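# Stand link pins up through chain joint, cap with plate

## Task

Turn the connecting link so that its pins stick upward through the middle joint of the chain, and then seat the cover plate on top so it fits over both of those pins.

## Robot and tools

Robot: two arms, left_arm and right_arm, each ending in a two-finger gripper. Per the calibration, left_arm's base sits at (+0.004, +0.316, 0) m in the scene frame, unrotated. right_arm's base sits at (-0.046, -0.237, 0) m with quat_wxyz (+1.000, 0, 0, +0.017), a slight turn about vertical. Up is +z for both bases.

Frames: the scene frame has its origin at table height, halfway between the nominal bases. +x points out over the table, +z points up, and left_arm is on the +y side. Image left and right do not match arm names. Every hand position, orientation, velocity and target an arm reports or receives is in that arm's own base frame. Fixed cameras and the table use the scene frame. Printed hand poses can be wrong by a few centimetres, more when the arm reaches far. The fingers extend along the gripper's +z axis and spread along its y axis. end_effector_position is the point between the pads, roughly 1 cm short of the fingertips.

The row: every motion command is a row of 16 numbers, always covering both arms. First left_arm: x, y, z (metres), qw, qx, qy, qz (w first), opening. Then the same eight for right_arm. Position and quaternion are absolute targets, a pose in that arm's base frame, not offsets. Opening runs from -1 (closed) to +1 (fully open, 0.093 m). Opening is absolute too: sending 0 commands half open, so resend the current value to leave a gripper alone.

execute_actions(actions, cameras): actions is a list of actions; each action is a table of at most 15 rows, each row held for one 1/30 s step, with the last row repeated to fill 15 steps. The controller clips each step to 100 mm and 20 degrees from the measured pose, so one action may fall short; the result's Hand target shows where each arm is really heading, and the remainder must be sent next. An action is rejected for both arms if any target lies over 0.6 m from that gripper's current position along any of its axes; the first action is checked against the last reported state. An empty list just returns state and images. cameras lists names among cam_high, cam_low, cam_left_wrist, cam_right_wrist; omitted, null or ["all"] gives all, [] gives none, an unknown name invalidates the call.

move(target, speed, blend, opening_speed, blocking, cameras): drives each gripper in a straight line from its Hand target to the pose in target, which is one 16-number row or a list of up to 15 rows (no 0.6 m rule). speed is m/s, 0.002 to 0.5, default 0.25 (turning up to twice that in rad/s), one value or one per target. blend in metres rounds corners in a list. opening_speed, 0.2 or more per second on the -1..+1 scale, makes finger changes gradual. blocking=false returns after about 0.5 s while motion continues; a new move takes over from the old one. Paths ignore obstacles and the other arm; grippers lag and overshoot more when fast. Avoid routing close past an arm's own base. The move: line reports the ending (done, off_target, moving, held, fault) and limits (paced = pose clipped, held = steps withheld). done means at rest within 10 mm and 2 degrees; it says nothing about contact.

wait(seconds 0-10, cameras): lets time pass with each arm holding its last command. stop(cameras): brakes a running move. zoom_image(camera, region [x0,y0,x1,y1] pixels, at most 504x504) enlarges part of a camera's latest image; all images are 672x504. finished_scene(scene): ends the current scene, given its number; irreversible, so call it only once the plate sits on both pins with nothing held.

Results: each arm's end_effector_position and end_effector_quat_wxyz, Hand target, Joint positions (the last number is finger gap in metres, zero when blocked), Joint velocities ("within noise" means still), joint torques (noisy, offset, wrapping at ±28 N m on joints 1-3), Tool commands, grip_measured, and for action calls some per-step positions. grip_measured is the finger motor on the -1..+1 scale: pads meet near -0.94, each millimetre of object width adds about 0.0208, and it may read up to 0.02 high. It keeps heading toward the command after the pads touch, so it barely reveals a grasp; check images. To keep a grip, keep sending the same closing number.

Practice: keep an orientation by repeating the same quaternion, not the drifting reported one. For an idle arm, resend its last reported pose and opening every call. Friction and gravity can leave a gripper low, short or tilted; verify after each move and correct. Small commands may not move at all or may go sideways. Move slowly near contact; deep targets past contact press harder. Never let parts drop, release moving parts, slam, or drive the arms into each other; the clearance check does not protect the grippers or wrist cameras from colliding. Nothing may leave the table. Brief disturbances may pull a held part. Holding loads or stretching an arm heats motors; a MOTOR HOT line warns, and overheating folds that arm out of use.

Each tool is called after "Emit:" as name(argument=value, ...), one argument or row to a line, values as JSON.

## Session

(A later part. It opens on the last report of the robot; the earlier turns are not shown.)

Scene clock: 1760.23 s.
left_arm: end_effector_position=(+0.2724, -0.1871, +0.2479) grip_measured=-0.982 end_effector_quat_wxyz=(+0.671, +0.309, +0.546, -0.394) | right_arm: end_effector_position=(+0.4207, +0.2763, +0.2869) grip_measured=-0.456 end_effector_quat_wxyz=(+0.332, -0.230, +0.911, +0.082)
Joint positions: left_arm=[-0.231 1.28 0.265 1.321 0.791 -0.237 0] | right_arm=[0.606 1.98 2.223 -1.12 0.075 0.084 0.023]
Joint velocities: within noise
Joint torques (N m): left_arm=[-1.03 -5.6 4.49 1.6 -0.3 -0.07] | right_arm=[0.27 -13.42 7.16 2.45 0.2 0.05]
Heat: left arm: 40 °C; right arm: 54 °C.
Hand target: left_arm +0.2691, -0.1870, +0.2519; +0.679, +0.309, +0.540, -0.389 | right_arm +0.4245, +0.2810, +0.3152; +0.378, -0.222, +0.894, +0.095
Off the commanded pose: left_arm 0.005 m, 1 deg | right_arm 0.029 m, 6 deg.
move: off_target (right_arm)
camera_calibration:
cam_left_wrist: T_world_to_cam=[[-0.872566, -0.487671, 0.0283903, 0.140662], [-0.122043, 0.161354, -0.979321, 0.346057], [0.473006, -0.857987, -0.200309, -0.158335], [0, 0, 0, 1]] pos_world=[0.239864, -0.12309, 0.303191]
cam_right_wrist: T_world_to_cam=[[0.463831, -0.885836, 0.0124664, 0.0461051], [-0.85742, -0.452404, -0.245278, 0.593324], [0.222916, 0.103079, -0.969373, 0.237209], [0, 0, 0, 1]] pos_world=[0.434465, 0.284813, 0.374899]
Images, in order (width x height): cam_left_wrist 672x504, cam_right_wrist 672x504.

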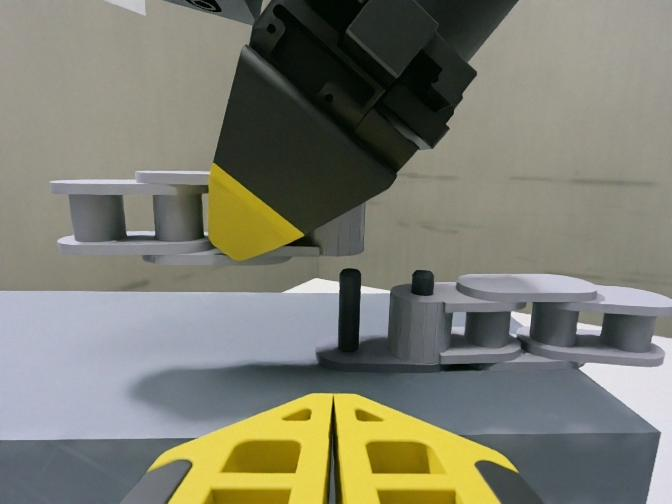

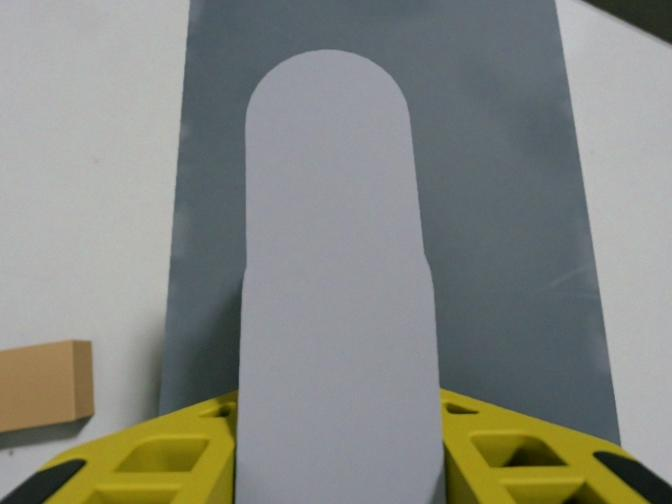

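Emit:
move(
  target=[
    [0.269, -0.187, 0.252, 0.6791, 0.3094, 0.5402, -0.3889, -1, 0.4165, 0.2800, 0.313, 0.3700, -0.2235, 0.8970, 0.0915, -0.75],
  ],
  speed=0.06,
  cameras=["cam_left_wrist","cam_right_wrist"],
)

Emit:
zoom_image(
  camera="cam_left_wrist",
  region=[250, 180, 450, 380],
)

Scene clock: 1775.40 s.
left_arm: end_effector_position=(+0.2724, -0.1871, +0.2479) grip_measured=-0.982 end_effector_quat_wxyz=(+0.671, +0.309, +0.546, -0.394) | right_arm: end_effector_position=(+0.4160, +0.2781, +0.2793) grip_measured=-0.456 end_effector_quat_wxyz=(+0.323, -0.233, +0.914, +0.078)
Joint positions: left_arm=[-0.231 1.28 0.265 1.321 0.791 -0.237 0] | right_arm=[0.616 1.974 2.194 -1.119 0.081 0.089 0.023]
Joint velocities: within noise
Joint torques (N m): left_arm=[-1.02 -5.61 4.51 1.59 -0.3 -0.07] | right_arm=[0.21 -15.24 7.5 2.22 0.18 0.03]
Heat: left arm: 40 °C; right arm: 56 °C.
Hand target: left_arm +0.2691, -0.1870, +0.2519; +0.679, +0.309, +0.540, -0.389 | right_arm +0.4152, +0.2791, +0.3128; +0.369, -0.223, +0.898, +0.092
Off the commanded pose: left_arm 0.005 m, 1 deg | right_arm 0.034 m, 6 deg.
move: off_target (right_arm)
camera_calibration:
cam_left_wrist: T_world_to_cam=[[-0.872566, -0.487671, 0.0283903, 0.140662], [-0.122043, 0.161354, -0.979321, 0.346057], [0.473006, -0.857987, -0.200309, -0.158335], [0, 0, 0, 1]] pos_world=[0.239864, -0.12309, 0.303191]
cam_right_wrist: T_world_to_cam=[[0.466332, -0.884461, 0.0161977, 0.047544], [-0.860147, -0.457636, -0.225204, 0.585213], [0.206597, 0.0910874, -0.974177, 0.242147], [0, 0, 0, 1]] pos_world=[0.431171, 0.287809, 0.366917]
Images, in order (width x height): cam_left_wrist 672x504, cam_right_wrist 672x504.

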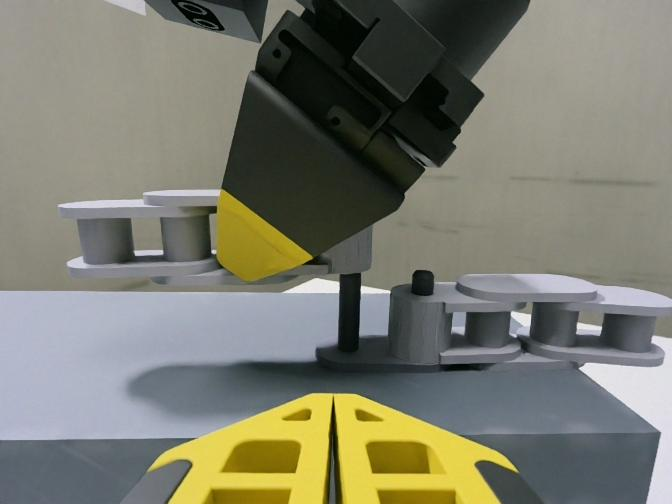

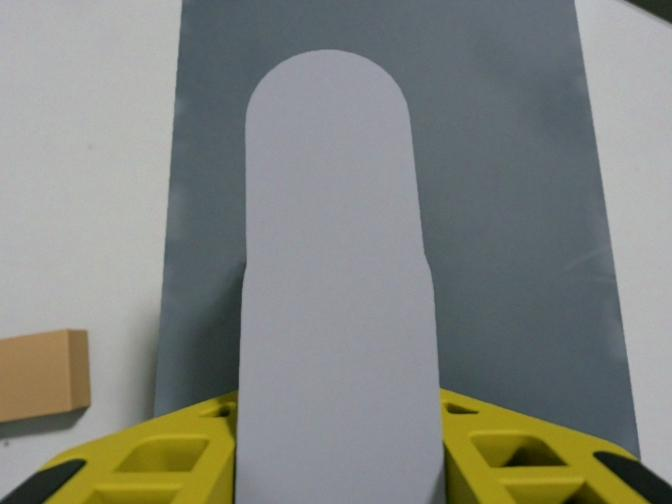

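Scaled by 2.520 from the camera's 672x504 image, which has a finer 960x720 frame.

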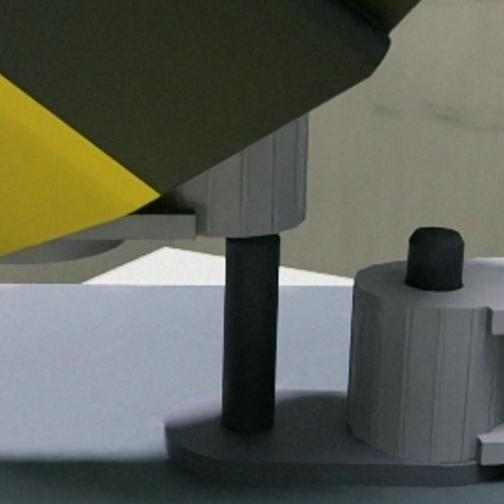

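Emit:
move(
  target=[
    [0.269, -0.187, 0.252, 0.6791, 0.3094, 0.5402, -0.3889, -1, 0.4110, 0.2700, 0.319, 0.3680, -0.2240, 0.8975, 0.0910, -0.75],
  ],
  speed=0.06,
  cameras=["cam_left_wrist","cam_right_wrist"],
)

Emit:
zoom_image(
  camera="cam_left_wrist",
  region=[250, 180, 450, 380],
)

Scene clock: 1786.27 s.
left_arm: end_effector_position=(+0.2724, -0.1871, +0.2479) grip_measured=-0.982 end_effector_quat_wxyz=(+0.671, +0.309, +0.546, -0.394) | right_arm: end_effector_position=(+0.4105, +0.2741, +0.2894) grip_measured=-0.456 end_effector_quat_wxyz=(+0.330, -0.232, +0.912, +0.081)
Joint positions: left_arm=[-0.231 1.28 0.265 1.321 0.791 -0.237 0] | right_arm=[0.616 1.943 2.184 -1.123 0.081 0.089 0.023]
Joint velocities: within noise
Joint torques (N m): left_arm=[-1.01 -5.59 4.51 1.6 -0.3 -0.07] | right_arm=[-0.85 -14.56 7.45 2.04 0.11 -0.02]
Heat: left arm: 40 °C; right arm: 58 °C.
Hand target: left_arm +0.2691, -0.1870, +0.2519; +0.679, +0.309, +0.540, -0.389 | right_arm +0.4102, +0.2695, +0.3188; +0.368, -0.224, +0.898, +0.091
Off the commanded pose: left_arm 0.005 m, 1 deg | right_arm 0.030 m, 5 deg.
move: off_target (right_arm)
camera_calibration:
cam_left_wrist: T_world_to_cam=[[-0.872566, -0.487671, 0.0283903, 0.140662], [-0.122043, 0.161354, -0.979321, 0.346057], [0.473006, -0.857987, -0.200309, -0.158335], [0, 0, 0, 1]] pos_world=[0.239864, -0.12309, 0.303191]
cam_right_wrist: T_world_to_cam=[[0.465438, -0.884964, 0.0143889, 0.0473986], [-0.857326, -0.454822, -0.241098, 0.58368], [0.219907, 0.0998801, -0.970394, 0.244582], [0, 0, 0, 1]] pos_world=[0.424558, 0.282988, 0.377383]
Images, in order (width x height): cam_left_wrist 672x504, cam_right_wrist 672x504.

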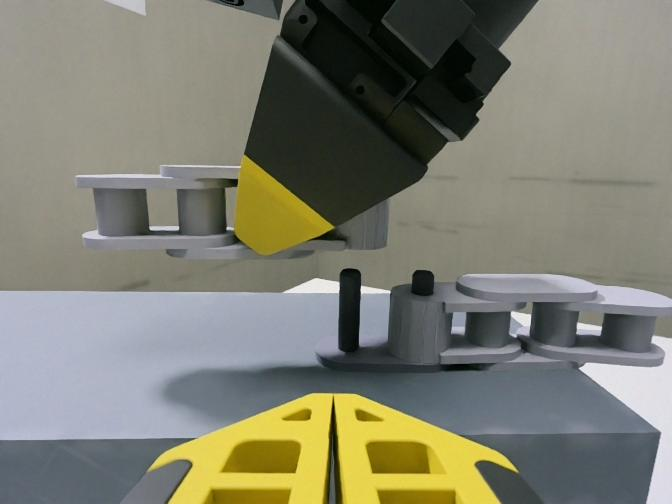

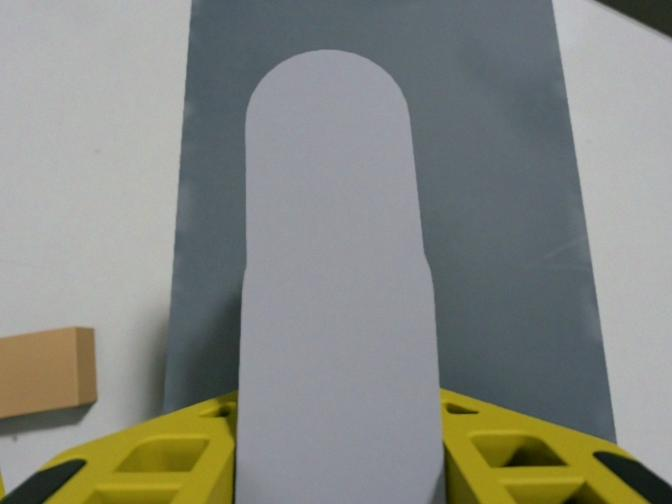

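Scaled by 2.520 from the camera's 672x504 image, which has a finer 960x720 frame.

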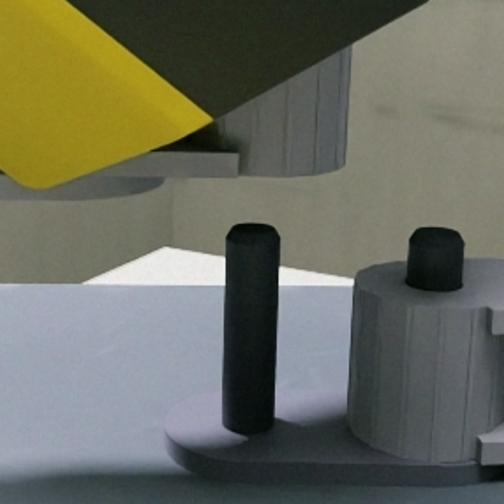

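Emit:
move(
  target=[
    [0.269, -0.187, 0.252, 0.6791, 0.3094, 0.5402, -0.3889, -1, 0.4150, 0.2685, 0.312, 0.3600, -0.2250, 0.9010, 0.0890, -0.75],
  ],
  speed=0.06,
  cameras=["cam_left_wrist","cam_right_wrist"],
)

Emit:
zoom_image(
  camera="cam_left_wrist",
  region=[250, 180, 450, 380],
)

Scene clock: 1802.77 s.
left_arm: end_effector_position=(+0.2724, -0.1871, +0.2479) grip_measured=-0.982 end_effector_quat_wxyz=(+0.671, +0.309, +0.546, -0.394) | right_arm: end_effector_position=(+0.4117, +0.2704, +0.2886) grip_measured=-0.456 end_effector_quat_wxyz=(+0.328, -0.230, +0.913, +0.078)
Joint positions: left_arm=[-0.231 1.28 0.265 1.321 0.791 -0.237 0] | right_arm=[0.609 1.943 2.184 -1.128 0.081 0.087 0.023]
Joint velocities: within noise
Joint torques (N m): left_arm=[-1.02 -5.6 4.51 1.6 -0.3 -0.07] | right_arm=[-1.1 -12.81 7.99 1.98 0.03 -0.03]
Heat: left arm: 40 °C; right arm: 65 °C.
Hand target: left_arm +0.2691, -0.1870, +0.2519; +0.679, +0.309, +0.540, -0.389 | right_arm +0.4143, +0.2681, +0.3120; +0.360, -0.225, +0.901, +0.089
Off the commanded pose: left_arm 0.005 m, 1 deg | right_arm 0.024 m, 4 deg.
move: off_target (right_arm)
camera_calibration:
cam_left_wrist: T_world_to_cam=[[-0.872566, -0.487671, 0.0283903, 0.140662], [-0.122043, 0.161354, -0.979321, 0.346057], [0.473006, -0.857987, -0.200309, -0.158335], [0, 0, 0, 1]] pos_world=[0.239864, -0.12309, 0.303191]
cam_right_wrist: T_world_to_cam=[[0.460302, -0.887607, 0.0165955, 0.0457239], [-0.860936, -0.450875, -0.235586, 0.581621], [0.21659, 0.0941529, -0.971712, 0.247137], [0, 0, 0, 1]] pos_world=[0.426164, 0.279555, 0.376408]
Images, in order (width x height): cam_left_wrist 672x504, cam_right_wrist 672x504.

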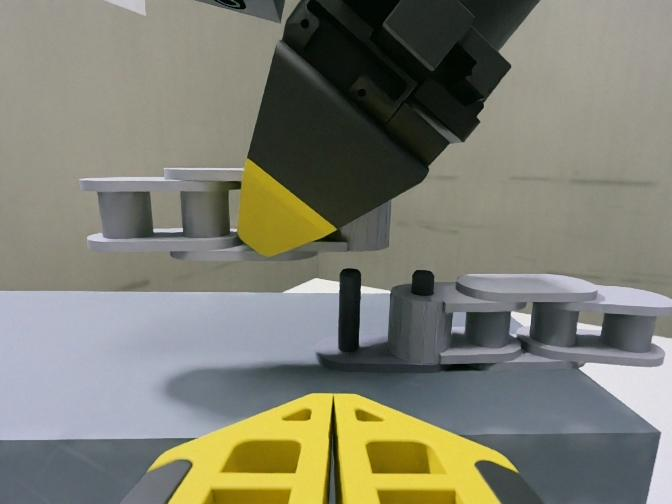

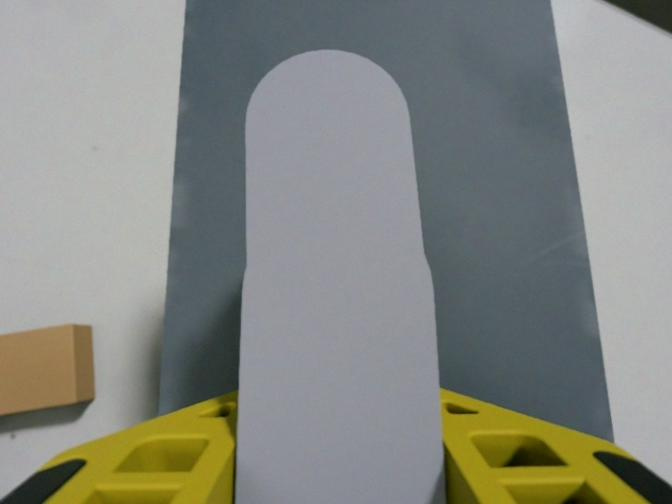

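Scaled by 2.520 from the camera's 672x504 image, which has a finer 960x720 frame.

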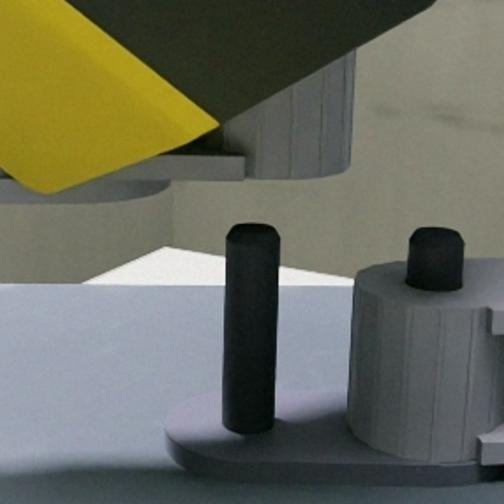

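Emit:
move(
  target=[
    [0.269, -0.187, 0.252, 0.6791, 0.3094, 0.5402, -0.3889, -1, 0.4190, 0.2705, 0.307, 0.3600, -0.2250, 0.9010, 0.0890, -0.75],
  ],
  speed=0.06,
  cameras=["cam_left_wrist","cam_right_wrist"],
)

Emit:
zoom_image(
  camera="cam_left_wrist",
  region=[250, 180, 450, 380],
)

Scene clock: 1820.40 s.
left_arm: end_effector_position=(+0.2724, -0.1871, +0.2479) grip_measured=-0.982 end_effector_quat_wxyz=(+0.671, +0.309, +0.546, -0.394) | right_arm: end_effector_position=(+0.4116, +0.2703, +0.2884) grip_measured=-0.456 end_effector_quat_wxyz=(+0.327, -0.230, +0.913, +0.078)
Joint positions: left_arm=[-0.231 1.28 0.265 1.321 0.791 -0.237 0] | right_arm=[0.609 1.943 2.184 -1.13 0.081 0.086 0.023]
Joint velocities: within noise
Joint torques (N m): left_arm=[-1.01 -5.61 4.51 1.6 -0.3 -0.07] | right_arm=[-1.01 -12.11 7.05 2.26 0.02 -0.1]
Heat: left arm: 40 °C; right arm: 67 °C.
Hand target: left_arm +0.2691, -0.1870, +0.2519; +0.679, +0.309, +0.540, -0.389 | right_arm +0.4182, +0.2700, +0.3072; +0.360, -0.225, +0.901, +0.089
Off the commanded pose: left_arm 0.005 m, 1 deg | right_arm 0.020 m, 4 deg.
move: off_target (right_arm)
camera_calibration:
cam_left_wrist: T_world_to_cam=[[-0.872566, -0.487671, 0.0283903, 0.140662], [-0.122043, 0.161354, -0.979321, 0.346057], [0.473006, -0.857987, -0.200309, -0.158335], [0, 0, 0, 1]] pos_world=[0.239864, -0.12309, 0.303191]
cam_right_wrist: T_world_to_cam=[[0.460838, -0.887317, 0.0172276, 0.0452177], [-0.860838, -0.451638, -0.234481, 0.58122], [0.21584, 0.0932275, -0.971968, 0.247649], [0, 0, 0, 1]] pos_world=[0.426045, 0.279536, 0.376213]
Images, in order (width x height): cam_left_wrist 672x504, cam_right_wrist 672x504.

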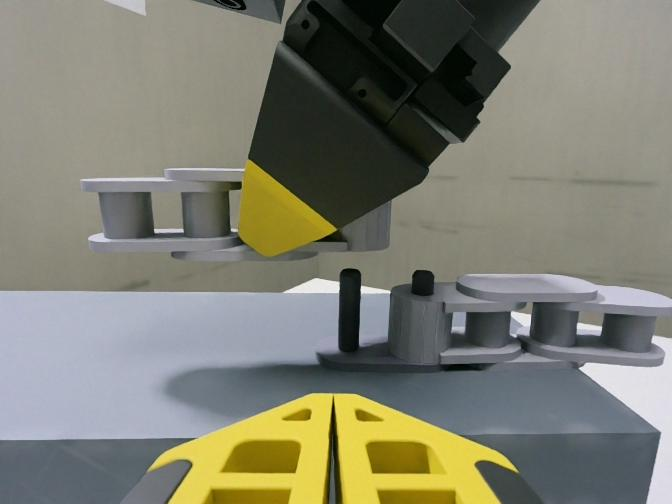

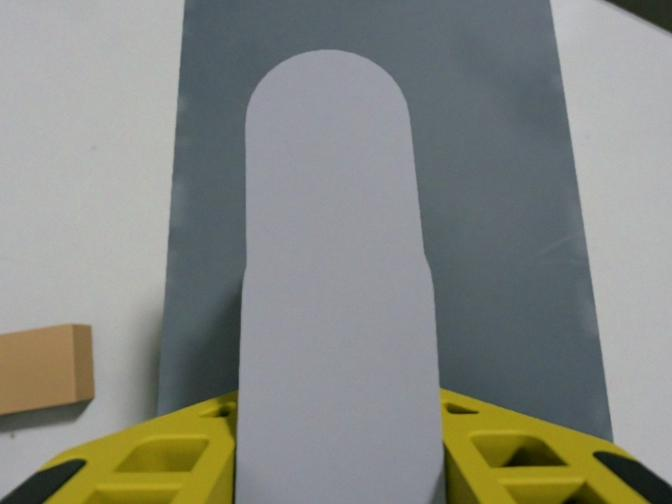

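Scaled by 2.520 from the camera's 672x504 image, which has a finer 960x720 frame.

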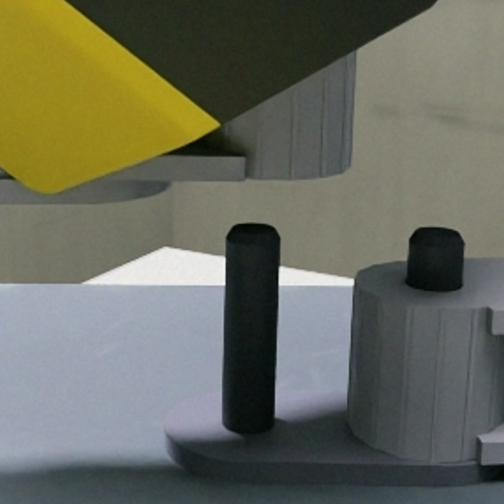

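Emit:
move(
  target=[
    [0.269, -0.187, 0.252, 0.6791, 0.3094, 0.5402, -0.3889, -1, 0.4230, 0.2725, 0.304, 0.3600, -0.2250, 0.9010, 0.0890, -0.75],
  ],
  speed=0.06,
  cameras=["cam_left_wrist","cam_right_wrist"],
)

Emit:
zoom_image(
  camera="cam_left_wrist",
  region=[250, 180, 450, 380],
)

Scene clock: 1824.93 s.
left_arm: end_effector_position=(+0.2724, -0.1871, +0.2479) grip_measured=-0.982 end_effector_quat_wxyz=(+0.671, +0.309, +0.546, -0.394) | right_arm: end_effector_position=(+0.4119, +0.2698, +0.2884) grip_measured=-0.456 end_effector_quat_wxyz=(+0.327, -0.230, +0.913, +0.078)
Joint positions: left_arm=[-0.231 1.28 0.265 1.321 0.791 -0.237 0] | right_arm=[0.608 1.943 2.184 -1.13 0.081 0.086 0.023]
Joint velocities: within noise
Joint torques (N m): left_arm=[-1.02 -5.61 4.53 1.59 -0.3 -0.08] | right_arm=[-1.11 -10.77 7.6 2.35 -0.01 -0.07]
Heat: left arm: 40 °C; right arm: 67 °C.
Hand target: left_arm +0.2691, -0.1870, +0.2519; +0.679, +0.309, +0.540, -0.389 | right_arm +0.4221, +0.2718, +0.3043; +0.360, -0.225, +0.901, +0.088
Off the commanded pose: left_arm 0.005 m, 1 deg | right_arm 0.019 m, 4 deg.
move: off_target (right_arm)
camera_calibration:
cam_left_wrist: T_world_to_cam=[[-0.872566, -0.487671, 0.0283903, 0.140662], [-0.122043, 0.161354, -0.979321, 0.346057], [0.473006, -0.857987, -0.200309, -0.158335], [0, 0, 0, 1]] pos_world=[0.239864, -0.12309, 0.303191]
cam_right_wrist: T_world_to_cam=[[0.460342, -0.887565, 0.017711, 0.0447888], [-0.861036, -0.451261, -0.234479, 0.581252], [0.216108, 0.092691, -0.97196, 0.247658], [0, 0, 0, 1]] pos_world=[0.42634, 0.279094, 0.376212]
Images, in order (width x height): cam_left_wrist 672x504, cam_right_wrist 672x504.

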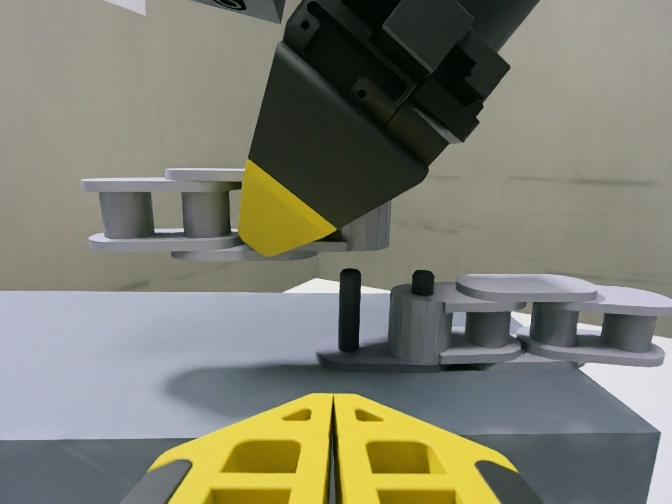

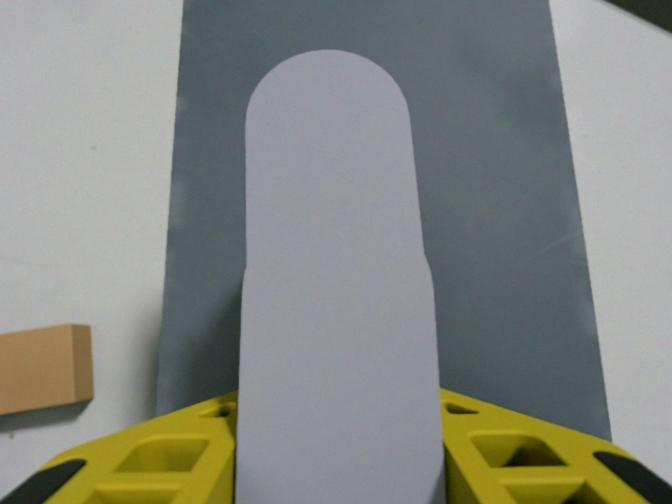

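Scaled by 2.520 from the camera's 672x504 image, which has a finer 960x720 frame.

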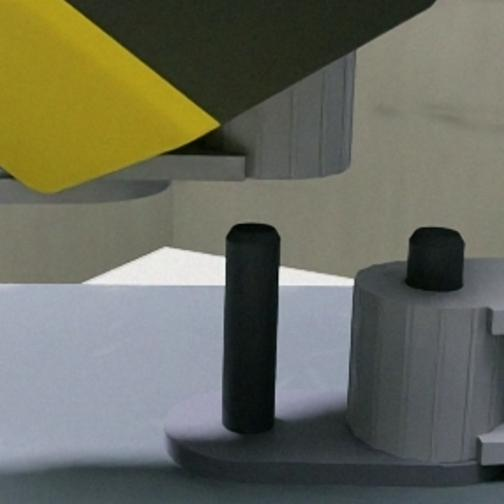

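Emit:
move(
  target=[
    [0.269, -0.187, 0.252, 0.6791, 0.3094, 0.5402, -0.3889, -1, 0.4255, 0.2750, 0.299, 0.3600, -0.2250, 0.9010, 0.0890, -0.75],
  ],
  speed=0.06,
  cameras=["cam_left_wrist","cam_right_wrist"],
)

Emit:
zoom_image(
  camera="cam_left_wrist",
  region=[250, 180, 450, 380],
)

Scene clock: 1832.73 s.
left_arm: end_effector_position=(+0.2724, -0.1871, +0.2479) grip_measured=-0.982 end_effector_quat_wxyz=(+0.671, +0.309, +0.546, -0.394) | right_arm: end_effector_position=(+0.4131, +0.2706, +0.2861) grip_measured=-0.456 end_effector_quat_wxyz=(+0.328, -0.230, +0.913, +0.078)
Joint positions: left_arm=[-0.231 1.28 0.265 1.321 0.791 -0.237 0] | right_arm=[0.608 1.943 2.173 -1.117 0.081 0.085 0.023]
Joint velocities: within noise
Joint torques (N m): left_arm=[-1.01 -5.6 4.51 1.6 -0.3 -0.07] | right_arm=[-0.81 -10.45 7.38 2.44 -0.01 -0.05]
Heat: left arm: 40 °C; right arm: 66 °C.
Hand target: left_arm +0.2691, -0.1870, +0.2519; +0.679, +0.309, +0.540, -0.389 | right_arm +0.4246, +0.2742, +0.2993; +0.360, -0.225, +0.901, +0.088
Off the commanded pose: left_arm 0.005 m, 1 deg | right_arm 0.018 m, 4 deg.
move: off_target (right_arm)
camera_calibration:
cam_left_wrist: T_world_to_cam=[[-0.872566, -0.487671, 0.0283903, 0.140662], [-0.122043, 0.161354, -0.979321, 0.346057], [0.473006, -0.857987, -0.200309, -0.158335], [0, 0, 0, 1]] pos_world=[0.239864, -0.12309, 0.303191]
cam_right_wrist: T_world_to_cam=[[0.460585, -0.887437, 0.0178055, 0.0448599], [-0.860656, -0.451412, -0.235582, 0.58235], [0.217102, 0.0931813, -0.971691, 0.244453], [0, 0, 0, 1]] pos_world=[0.42747, 0.279912, 0.373925]
Images, in order (width x height): cam_left_wrist 672x504, cam_right_wrist 672x504.

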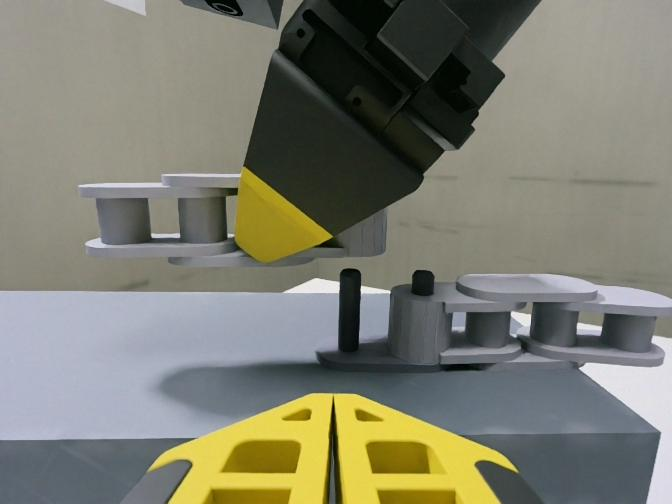

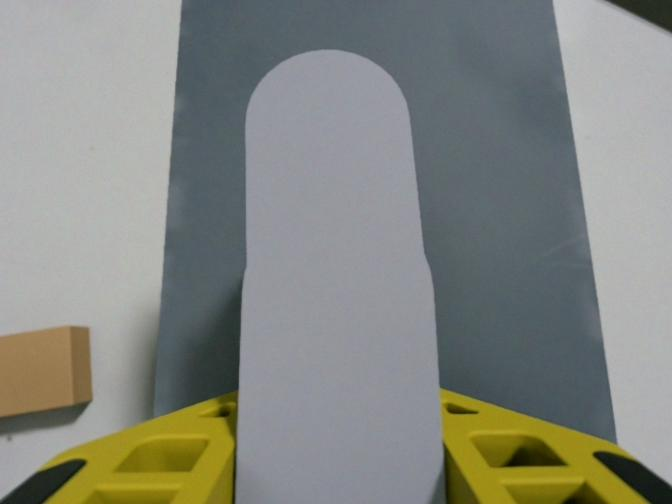

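Scaled by 2.520 from the camera's 672x504 image, which has a finer 960x720 frame.

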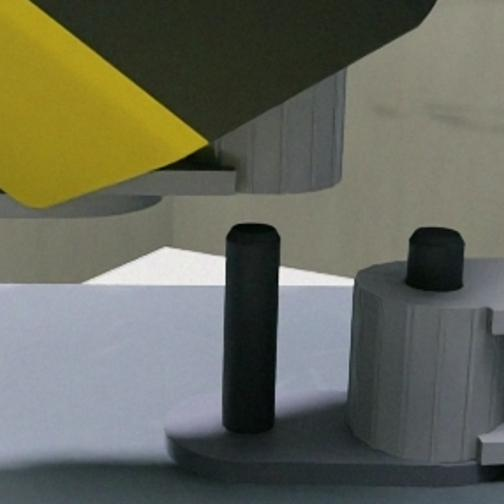

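Emit:
move(
  target=[
    [0.269, -0.187, 0.252, 0.6791, 0.3094, 0.5402, -0.3889, -1, 0.4265, 0.2815, 0.297, 0.3600, -0.2250, 0.9010, 0.0890, -0.75],
  ],
  speed=0.06,
  cameras=["cam_left_wrist","cam_right_wrist"],
)

Emit:
zoom_image(
  camera="cam_left_wrist",
  region=[250, 180, 450, 380],
)

Scene clock: 1844.77 s.
left_arm: end_effector_position=(+0.2724, -0.1871, +0.2479) grip_measured=-0.982 end_effector_quat_wxyz=(+0.671, +0.309, +0.546, -0.394) | right_arm: end_effector_position=(+0.4157, +0.2725, +0.2795) grip_measured=-0.456 end_effector_quat_wxyz=(+0.323, -0.231, +0.915, +0.076)
Joint positions: left_arm=[-0.231 1.28 0.265 1.321 0.791 -0.237 0] | right_arm=[0.608 1.958 2.173 -1.114 0.081 0.085 0.023]
Joint velocities: within noise
Joint torques (N m): left_arm=[-1.02 -5.61 4.53 1.6 -0.3 -0.07] | right_arm=[-0.01 -10.37 8.51 2.4 0.09 0.04]
Heat: left arm: 40 °C; right arm: 65 °C.
Hand target: left_arm +0.2691, -0.1870, +0.2519; +0.679, +0.309, +0.540, -0.389 | right_arm +0.4253, +0.2806, +0.2974; +0.360, -0.225, +0.901, +0.089
Off the commanded pose: left_arm 0.005 m, 1 deg | right_arm 0.022 m, 5 deg.
move: off_target (right_arm)
camera_calibration:
cam_left_wrist: T_world_to_cam=[[-0.872566, -0.487671, 0.0283903, 0.140662], [-0.122043, 0.161354, -0.979321, 0.346057], [0.473006, -0.857987, -0.200309, -0.158335], [0, 0, 0, 1]] pos_world=[0.239864, -0.12309, 0.303191]
cam_right_wrist: T_world_to_cam=[[0.460759, -0.887316, 0.0192759, 0.0448671], [-0.862817, -0.452916, -0.224531, 0.582079], [0.20796, 0.0868233, -0.974276, 0.243611], [0, 0, 0, 1]] pos_world=[0.430893, 0.282293, 0.367174]
Images, in order (width x height): cam_left_wrist 672x504, cam_right_wrist 672x504.

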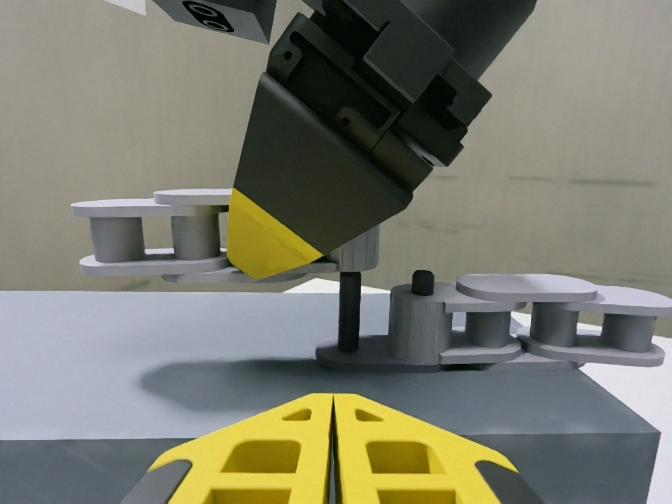

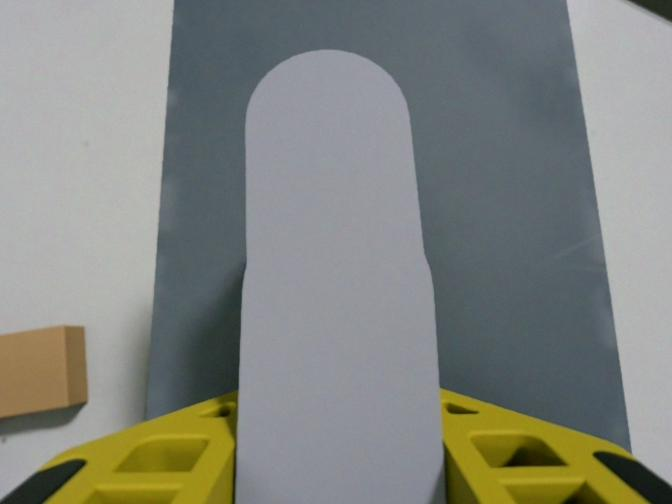

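Scaled by 2.520 from the camera's 672x504 image, which has a finer 960x720 frame.

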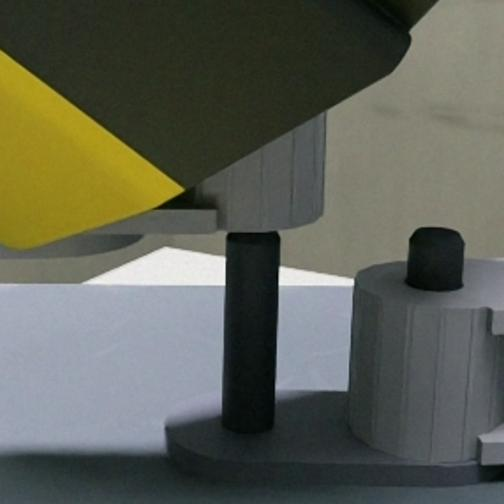

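Emit:
move(
  target=[
    [0.269, -0.187, 0.252, 0.6791, 0.3094, 0.5402, -0.3889, -1, 0.4205, 0.2845, 0.297, 0.3600, -0.2250, 0.9010, 0.0890, -0.75],
  ],
  speed=0.06,
  cameras=["cam_left_wrist","cam_right_wrist"],
)

Emit:
zoom_image(
  camera="cam_left_wrist",
  region=[250, 180, 450, 380],
)

Scene clock: 1858.40 s.
left_arm: end_effector_position=(+0.2724, -0.1871, +0.2479) grip_measured=-0.982 end_effector_quat_wxyz=(+0.671, +0.309, +0.546, -0.394) | right_arm: end_effector_position=(+0.4128, +0.2774, +0.2798) grip_measured=-0.456 end_effector_quat_wxyz=(+0.323, -0.233, +0.914, +0.079)
Joint positions: left_arm=[-0.231 1.28 0.265 1.321 0.791 -0.237 0] | right_arm=[0.619 1.958 2.173 -1.112 0.081 0.092 0.023]
Joint velocities: within noise
Joint torques (N m): left_arm=[-1.01 -5.6 4.51 1.6 -0.3 -0.07] | right_arm=[0.28 -11.6 6.99 2.42 0.2 0.14]
Heat: left arm: 40 °C; right arm: 62 °C.
Hand target: left_arm +0.2691, -0.1870, +0.2519; +0.679, +0.309, +0.540, -0.389 | right_arm +0.4195, +0.2839, +0.2974; +0.359, -0.225, +0.901, +0.089
Off the commanded pose: left_arm 0.005 m, 1 deg | right_arm 0.020 m, 5 deg.
move: off_target (right_arm)
camera_calibration:
cam_left_wrist: T_world_to_cam=[[-0.872566, -0.487671, 0.0283903, 0.140662], [-0.122043, 0.161354, -0.979321, 0.346057], [0.473006, -0.857987, -0.200309, -0.158335], [0, 0, 0, 1]] pos_world=[0.239864, -0.12309, 0.303191]
cam_right_wrist: T_world_to_cam=[[0.466425, -0.884434, 0.0149645, 0.0486345], [-0.859983, -0.457361, -0.226385, 0.582506], [0.207067, 0.0927224, -0.973923, 0.242688], [0, 0, 0, 1]] pos_world=[0.428009, 0.286927, 0.367502]
Images, in order (width x height): cam_left_wrist 672x504, cam_right_wrist 672x504.

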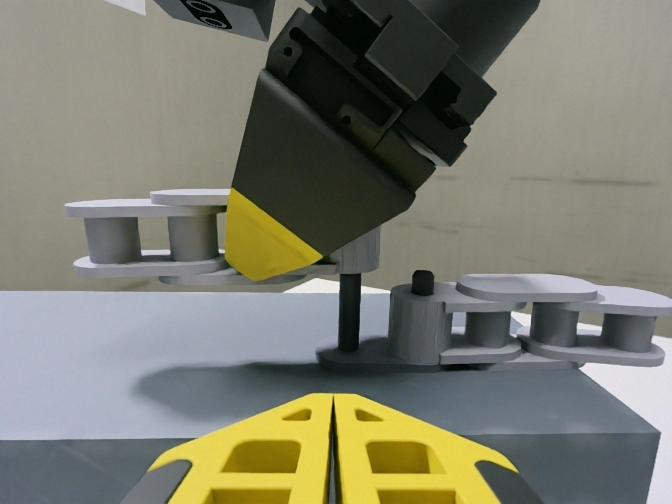

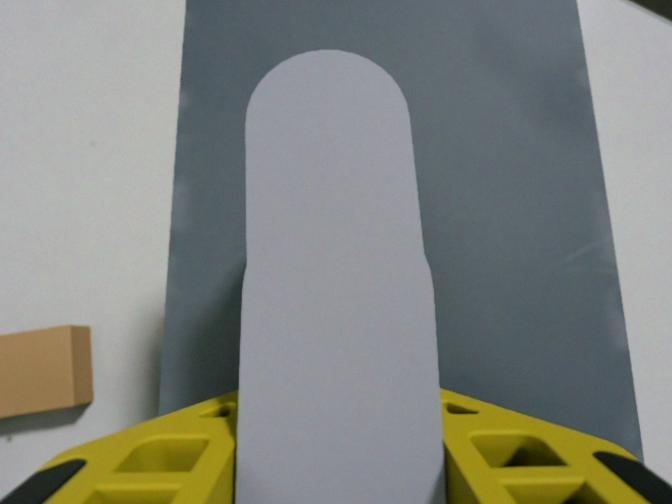

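Scaled by 2.520 from the camera's 672x504 image, which has a finer 960x720 frame.

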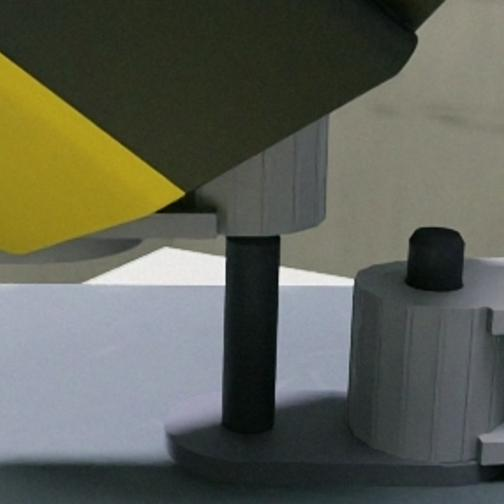

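Emit:
move(
  target=[
    [0.269, -0.187, 0.252, 0.6791, 0.3094, 0.5402, -0.3889, -1, 0.4220, 0.2762, 0.296, 0.3600, -0.2250, 0.9010, 0.0890, -0.75],
  ],
  speed=0.06,
  cameras=["cam_left_wrist","cam_right_wrist"],
)

Emit:
zoom_image(
  camera="cam_left_wrist",
  region=[250, 180, 450, 380],
)

Scene clock: 1882.07 s.
left_arm: end_effector_position=(+0.2725, -0.1871, +0.2479) grip_measured=-0.982 end_effector_quat_wxyz=(+0.671, +0.309, +0.547, -0.394) | right_arm: end_effector_position=(+0.4170, +0.2789, +0.2732) grip_measured=-0.456 end_effector_quat_wxyz=(+0.325, -0.232, +0.913, +0.079)
Joint positions: left_arm=[-0.231 1.28 0.265 1.321 0.791 -0.237 0] | right_arm=[0.617 1.958 2.141 -1.075 0.081 0.092 0.023]
Joint velocities: within noise
Joint torques (N m): left_arm=[-1.02 -5.6 4.51 1.6 -0.3 -0.08] | right_arm=[-1.17 -13.76 6.8 2.15 0.08 -0.07]
Heat: left arm: 40 °C; right arm: 60 °C.
Hand target: left_arm +0.2691, -0.1870, +0.2519; +0.679, +0.309, +0.540, -0.389 | right_arm +0.4212, +0.2758, +0.2960; +0.359, -0.225, +0.901, +0.089
Off the commanded pose: left_arm 0.005 m, 1 deg | right_arm 0.024 m, 4 deg.
move: off_target (right_arm)
camera_calibration:
cam_left_wrist: T_world_to_cam=[[-0.872388, -0.487985, 0.0284677, 0.140598], [-0.122128, 0.1612, -0.979336, 0.346069], [0.473312, -0.857837, -0.200226, -0.158404], [0, 0, 0, 1]] pos_world=[0.239895, -0.123062, 0.303199]
cam_right_wrist: T_world_to_cam=[[0.464345, -0.885538, 0.0143535, 0.0495078], [-0.860174, -0.454786, -0.230804, 0.585842], [0.210913, 0.0948259, -0.972894, 0.232765], [0, 0, 0, 1]] pos_world=[0.431844, 0.288202, 0.36096]
Images, in order (width x height): cam_left_wrist 672x504, cam_right_wrist 672x504.

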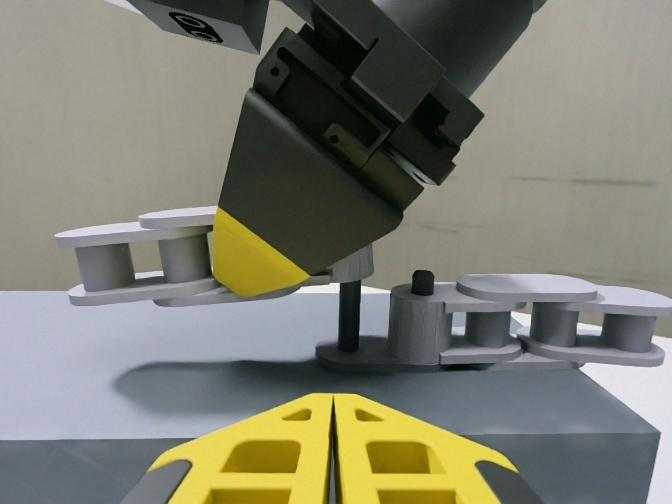

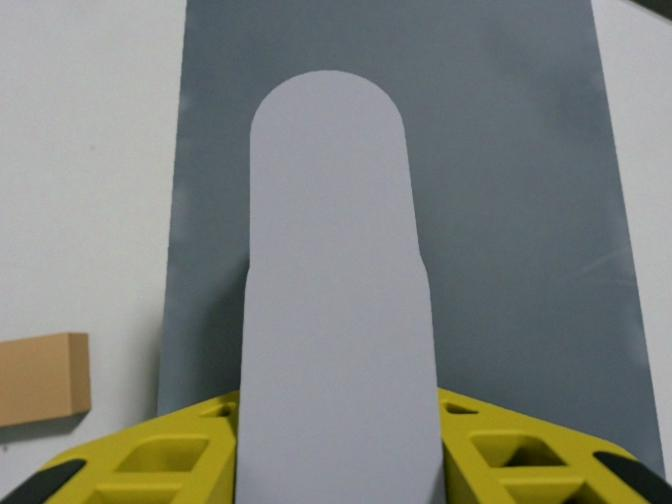

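Scaled by 2.520 from the camera's 672x504 image, which has a finer 960x720 frame.

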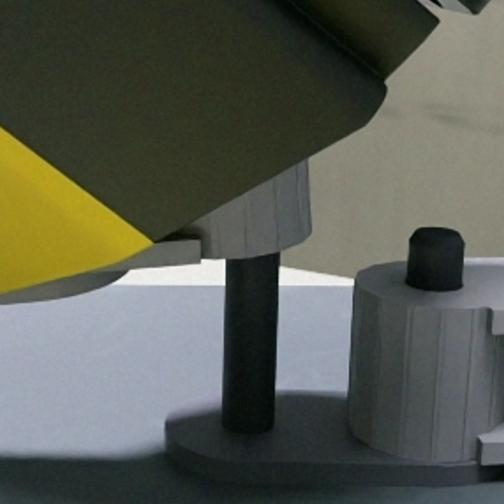

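Emit:
move(
  target=[
    [0.269, -0.187, 0.252, 0.6791, 0.3094, 0.5402, -0.3889, -1, 0.4180, 0.2700, 0.330, 0.3516, -0.2255, 0.9043, 0.0877, -0.75],
    [0.269, -0.187, 0.252, 0.6791, 0.3094, 0.5402, -0.3889, -1, 0.4285, 0.210, 0.320, 0.3516, -0.2255, 0.9043, 0.0877, -0.75],
    [0.269, -0.187, 0.252, 0.6791, 0.3094, 0.5402, -0.3889, -1, 0.4285, 0.211, 0.275, 0.3516, -0.2255, 0.9043, 0.0877, -0.75],
  ],
  speed=0.08,
  cameras=["cam_left_wrist","cam_right_wrist"],
)

Scene clock: 1902.30 s.
left_arm: end_effector_position=(+0.2725, -0.1871, +0.2479) grip_measured=-0.982 end_effector_quat_wxyz=(+0.671, +0.309, +0.547, -0.394) | right_arm: end_effector_position=(+0.4228, +0.2065, +0.2464) grip_measured=-0.456 end_effector_quat_wxyz=(+0.304, -0.225, +0.923, +0.073)
Joint positions: left_arm=[-0.231 1.28 0.265 1.321 0.791 -0.237 0] | right_arm=[0.449 1.819 1.869 -0.985 -0.016 -0.023 0.023]
Joint velocities: within noise
Joint torques (N m): left_arm=[-1.02 -5.61 4.51 1.59 -0.3 -0.07] | right_arm=[-0.28 -13.35 7.43 2.33 -0.1 -0.09]
Heat: left arm: 40 °C; right arm: 61 °C.
Hand target: left_arm +0.2691, -0.1870, +0.2519; +0.679, +0.309, +0.540, -0.389 | right_arm +0.4271, +0.2102, +0.2754; +0.351, -0.226, +0.905, +0.087
Off the commanded pose: left_arm 0.005 m, 1 deg | right_arm 0.030 m, 6 deg.
move: off_target (right_arm)
camera_calibration:
cam_left_wrist: T_world_to_cam=[[-0.872388, -0.487985, 0.0284677, 0.140598], [-0.122128, 0.1612, -0.979336, 0.346069], [0.473312, -0.857837, -0.200226, -0.158404], [0, 0, 0, 1]] pos_world=[0.239895, -0.123062, 0.303199]
cam_right_wrist: T_world_to_cam=[[0.449197, -0.893371, 0.0104789, -0.00798046], [-0.877096, -0.443186, -0.185171, 0.545276], [0.170071, 0.0739873, -0.98265, 0.236272], [0, 0, 0, 1]] pos_world=[0.441661, 0.217048, 0.333225]
Images, in order (width x height): cam_left_wrist 672x504, cam_right_wrist 672x504.

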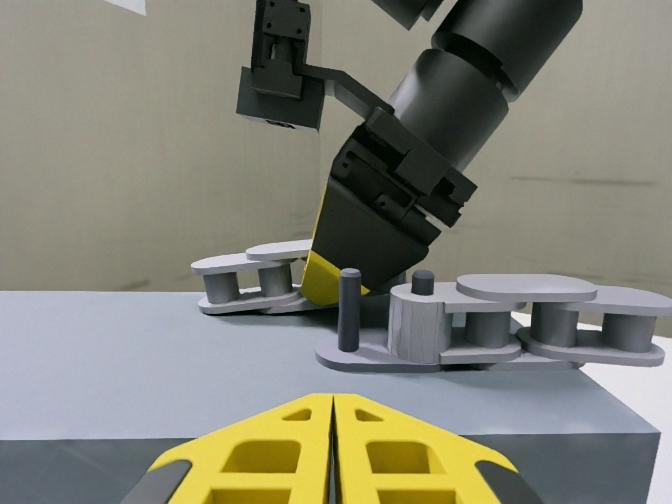

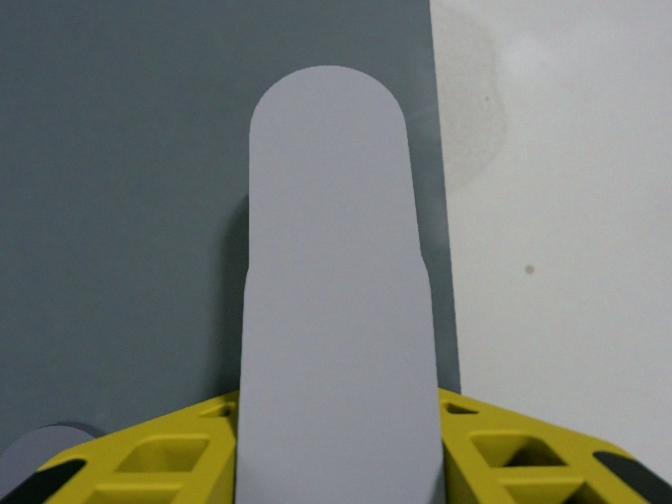

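Emit:
move(
  target=[
    [0.269, -0.187, 0.252, 0.6791, 0.3094, 0.5402, -0.3889, -1, 0.4300, 0.212, 0.268, 0.3620, -0.2240, 0.9005, 0.0900, -0.75],
    [0.269, -0.187, 0.252, 0.6791, 0.3094, 0.5402, -0.3889, -1, 0.4300, 0.212, 0.268, 0.3620, -0.2240, 0.9005, 0.0900, -0.15],
    [0.269, -0.187, 0.252, 0.6791, 0.3094, 0.5402, -0.3889, -1, 0.4300, 0.212, 0.275, 0.3318, -0.2273, 0.9118, 0.0827, -0.15],
  ],
  speed=0.08,
  opening_speed=0.6,
  cameras=["cam_left_wrist","cam_right_wrist"],
)

Scene clock: 1914.93 s.
left_arm: end_effector_position=(+0.2725, -0.1871, +0.2479) grip_measured=-0.982 end_effector_quat_wxyz=(+0.671, +0.309, +0.547, -0.394) | right_arm: end_effector_position=(+0.4307, +0.2104, +0.2778) grip_measured=-0.151 end_effector_quat_wxyz=(+0.341, -0.222, +0.910, +0.082)
Joint positions: left_arm=[-0.231 1.28 0.265 1.321 0.791 -0.237 0] | right_arm=[0.449 1.819 1.948 -0.983 -0.016 -0.023 0.038]
Joint velocities: within noise
Joint torques (N m): left_arm=[-1.02 -5.6 4.51 1.59 -0.3 -0.08] | right_arm=[-0.14 -7.66 9.2 1.53 -0.13 -0.13]
Heat: left arm: 40 °C; right arm: 63 °C.
Hand target: left_arm +0.2691, -0.1870, +0.2519; +0.679, +0.309, +0.540, -0.389 | right_arm +0.4300, +0.2119, +0.2750; +0.332, -0.227, +0.912, +0.083
Off the commanded pose: left_arm 0.005 m, 1 deg | right_arm 0.003 m, 1 deg.
move: done; target 2's new opening was sent with right_arm's hand 0.024 m and 5 deg from that target
camera_calibration:
cam_left_wrist: T_world_to_cam=[[-0.872388, -0.487985, 0.0284677, 0.140598], [-0.122128, 0.1612, -0.979336, 0.346069], [0.473312, -0.857837, -0.200226, -0.158404], [0, 0, 0, 1]] pos_world=[0.239895, -0.123062, 0.303199]
cam_right_wrist: T_world_to_cam=[[0.448601, -0.893657, 0.0115646, -0.00838121], [-0.860466, -0.435364, -0.26468, 0.572957], [0.241568, 0.108785, -0.964267, 0.222348], [0, 0, 0, 1]] pos_world=[0.443058, 0.217767, 0.36615]
Images, in order (width x height): cam_left_wrist 672x504, cam_right_wrist 672x504.

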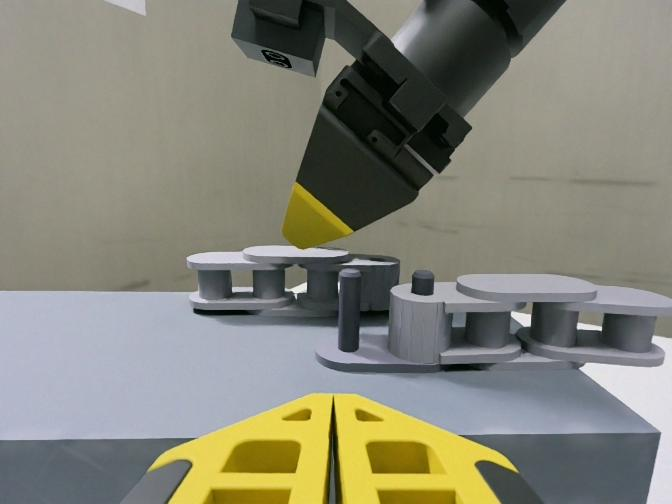

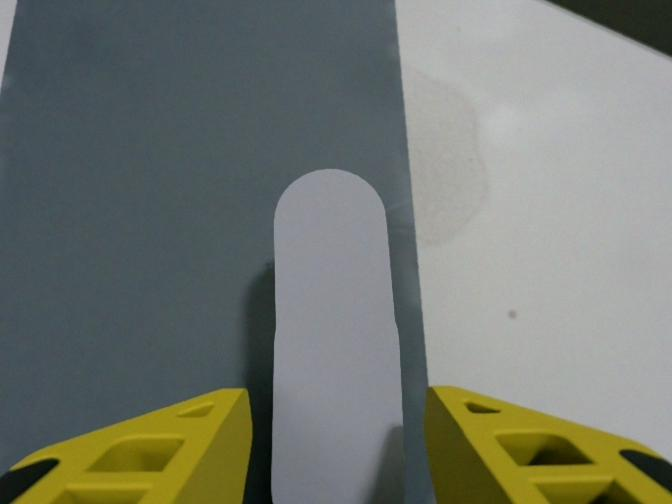

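Emit:
move(
  target=[
    [0.269, -0.187, 0.252, 0.6791, 0.3094, 0.5402, -0.3889, -1, 0.4285, 0.2098, 0.247, 0.3318, -0.2273, 0.9118, 0.0827, -0.15],
  ],
  speed=0.08,
  cameras=["cam_left_wrist","cam_right_wrist"],
)

Scene clock: 1926.93 s.
left_arm: end_effector_position=(+0.2725, -0.1871, +0.2479) grip_measured=-0.982 end_effector_quat_wxyz=(+0.671, +0.309, +0.547, -0.394) | right_arm: end_effector_position=(+0.4302, +0.2106, +0.2419) grip_measured=-0.151 end_effector_quat_wxyz=(+0.325, -0.224, +0.915, +0.079)
Joint positions: left_arm=[-0.231 1.28 0.265 1.321 0.791 -0.237 0] | right_arm=[0.449 1.805 1.805 -0.89 -0.019 -0.025 0.038]
Joint velocities: within noise
Joint torques (N m): left_arm=[-1.02 -5.6 4.49 1.6 -0.3 -0.07] | right_arm=[-0.5 -10.97 6.37 1.8 -0.12 -0.08]
Heat: left arm: 40 °C; right arm: 61 °C.
Hand target: left_arm +0.2691, -0.1870, +0.2519; +0.679, +0.309, +0.540, -0.389 | right_arm +0.4285, +0.2097, +0.2470; +0.332, -0.227, +0.912, +0.083
Off the commanded pose: left_arm 0.005 m, 1 deg | right_arm 0.005 m, 1 deg.
move: done
camera_calibration:
cam_left_wrist: T_world_to_cam=[[-0.872388, -0.487985, 0.0284677, 0.140598], [-0.122128, 0.1612, -0.979336, 0.346069], [0.473312, -0.857837, -0.200226, -0.158404], [0, 0, 0, 1]] pos_world=[0.239895, -0.123062, 0.303199]
cam_right_wrist: T_world_to_cam=[[0.45158, -0.89217, 0.0103785, -0.00888243], [-0.8673, -0.441663, -0.229617, 0.558887], [0.209442, 0.0946894, -0.973226, 0.206785], [0, 0, 0, 1]] pos_world=[0.445425, 0.219335, 0.329671]
Images, in order (width x height): cam_left_wrist 672x504, cam_right_wrist 672x504.

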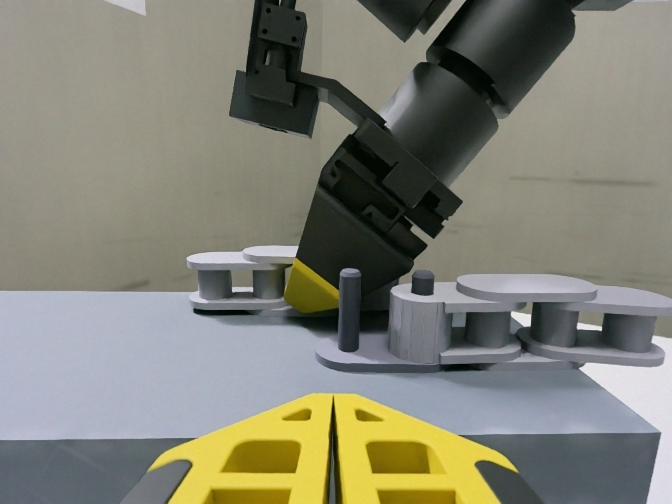

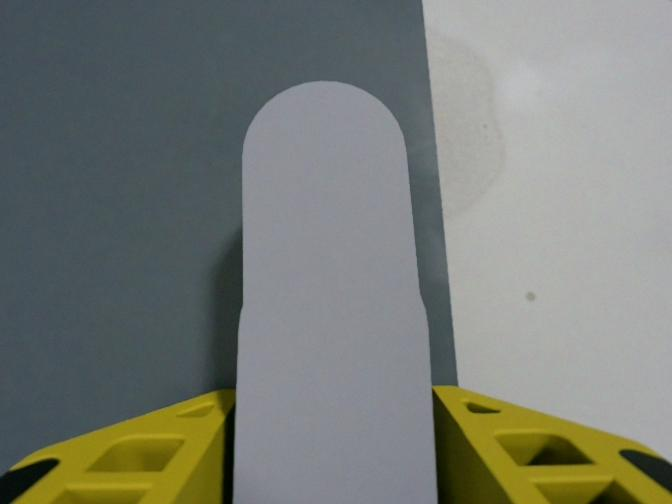

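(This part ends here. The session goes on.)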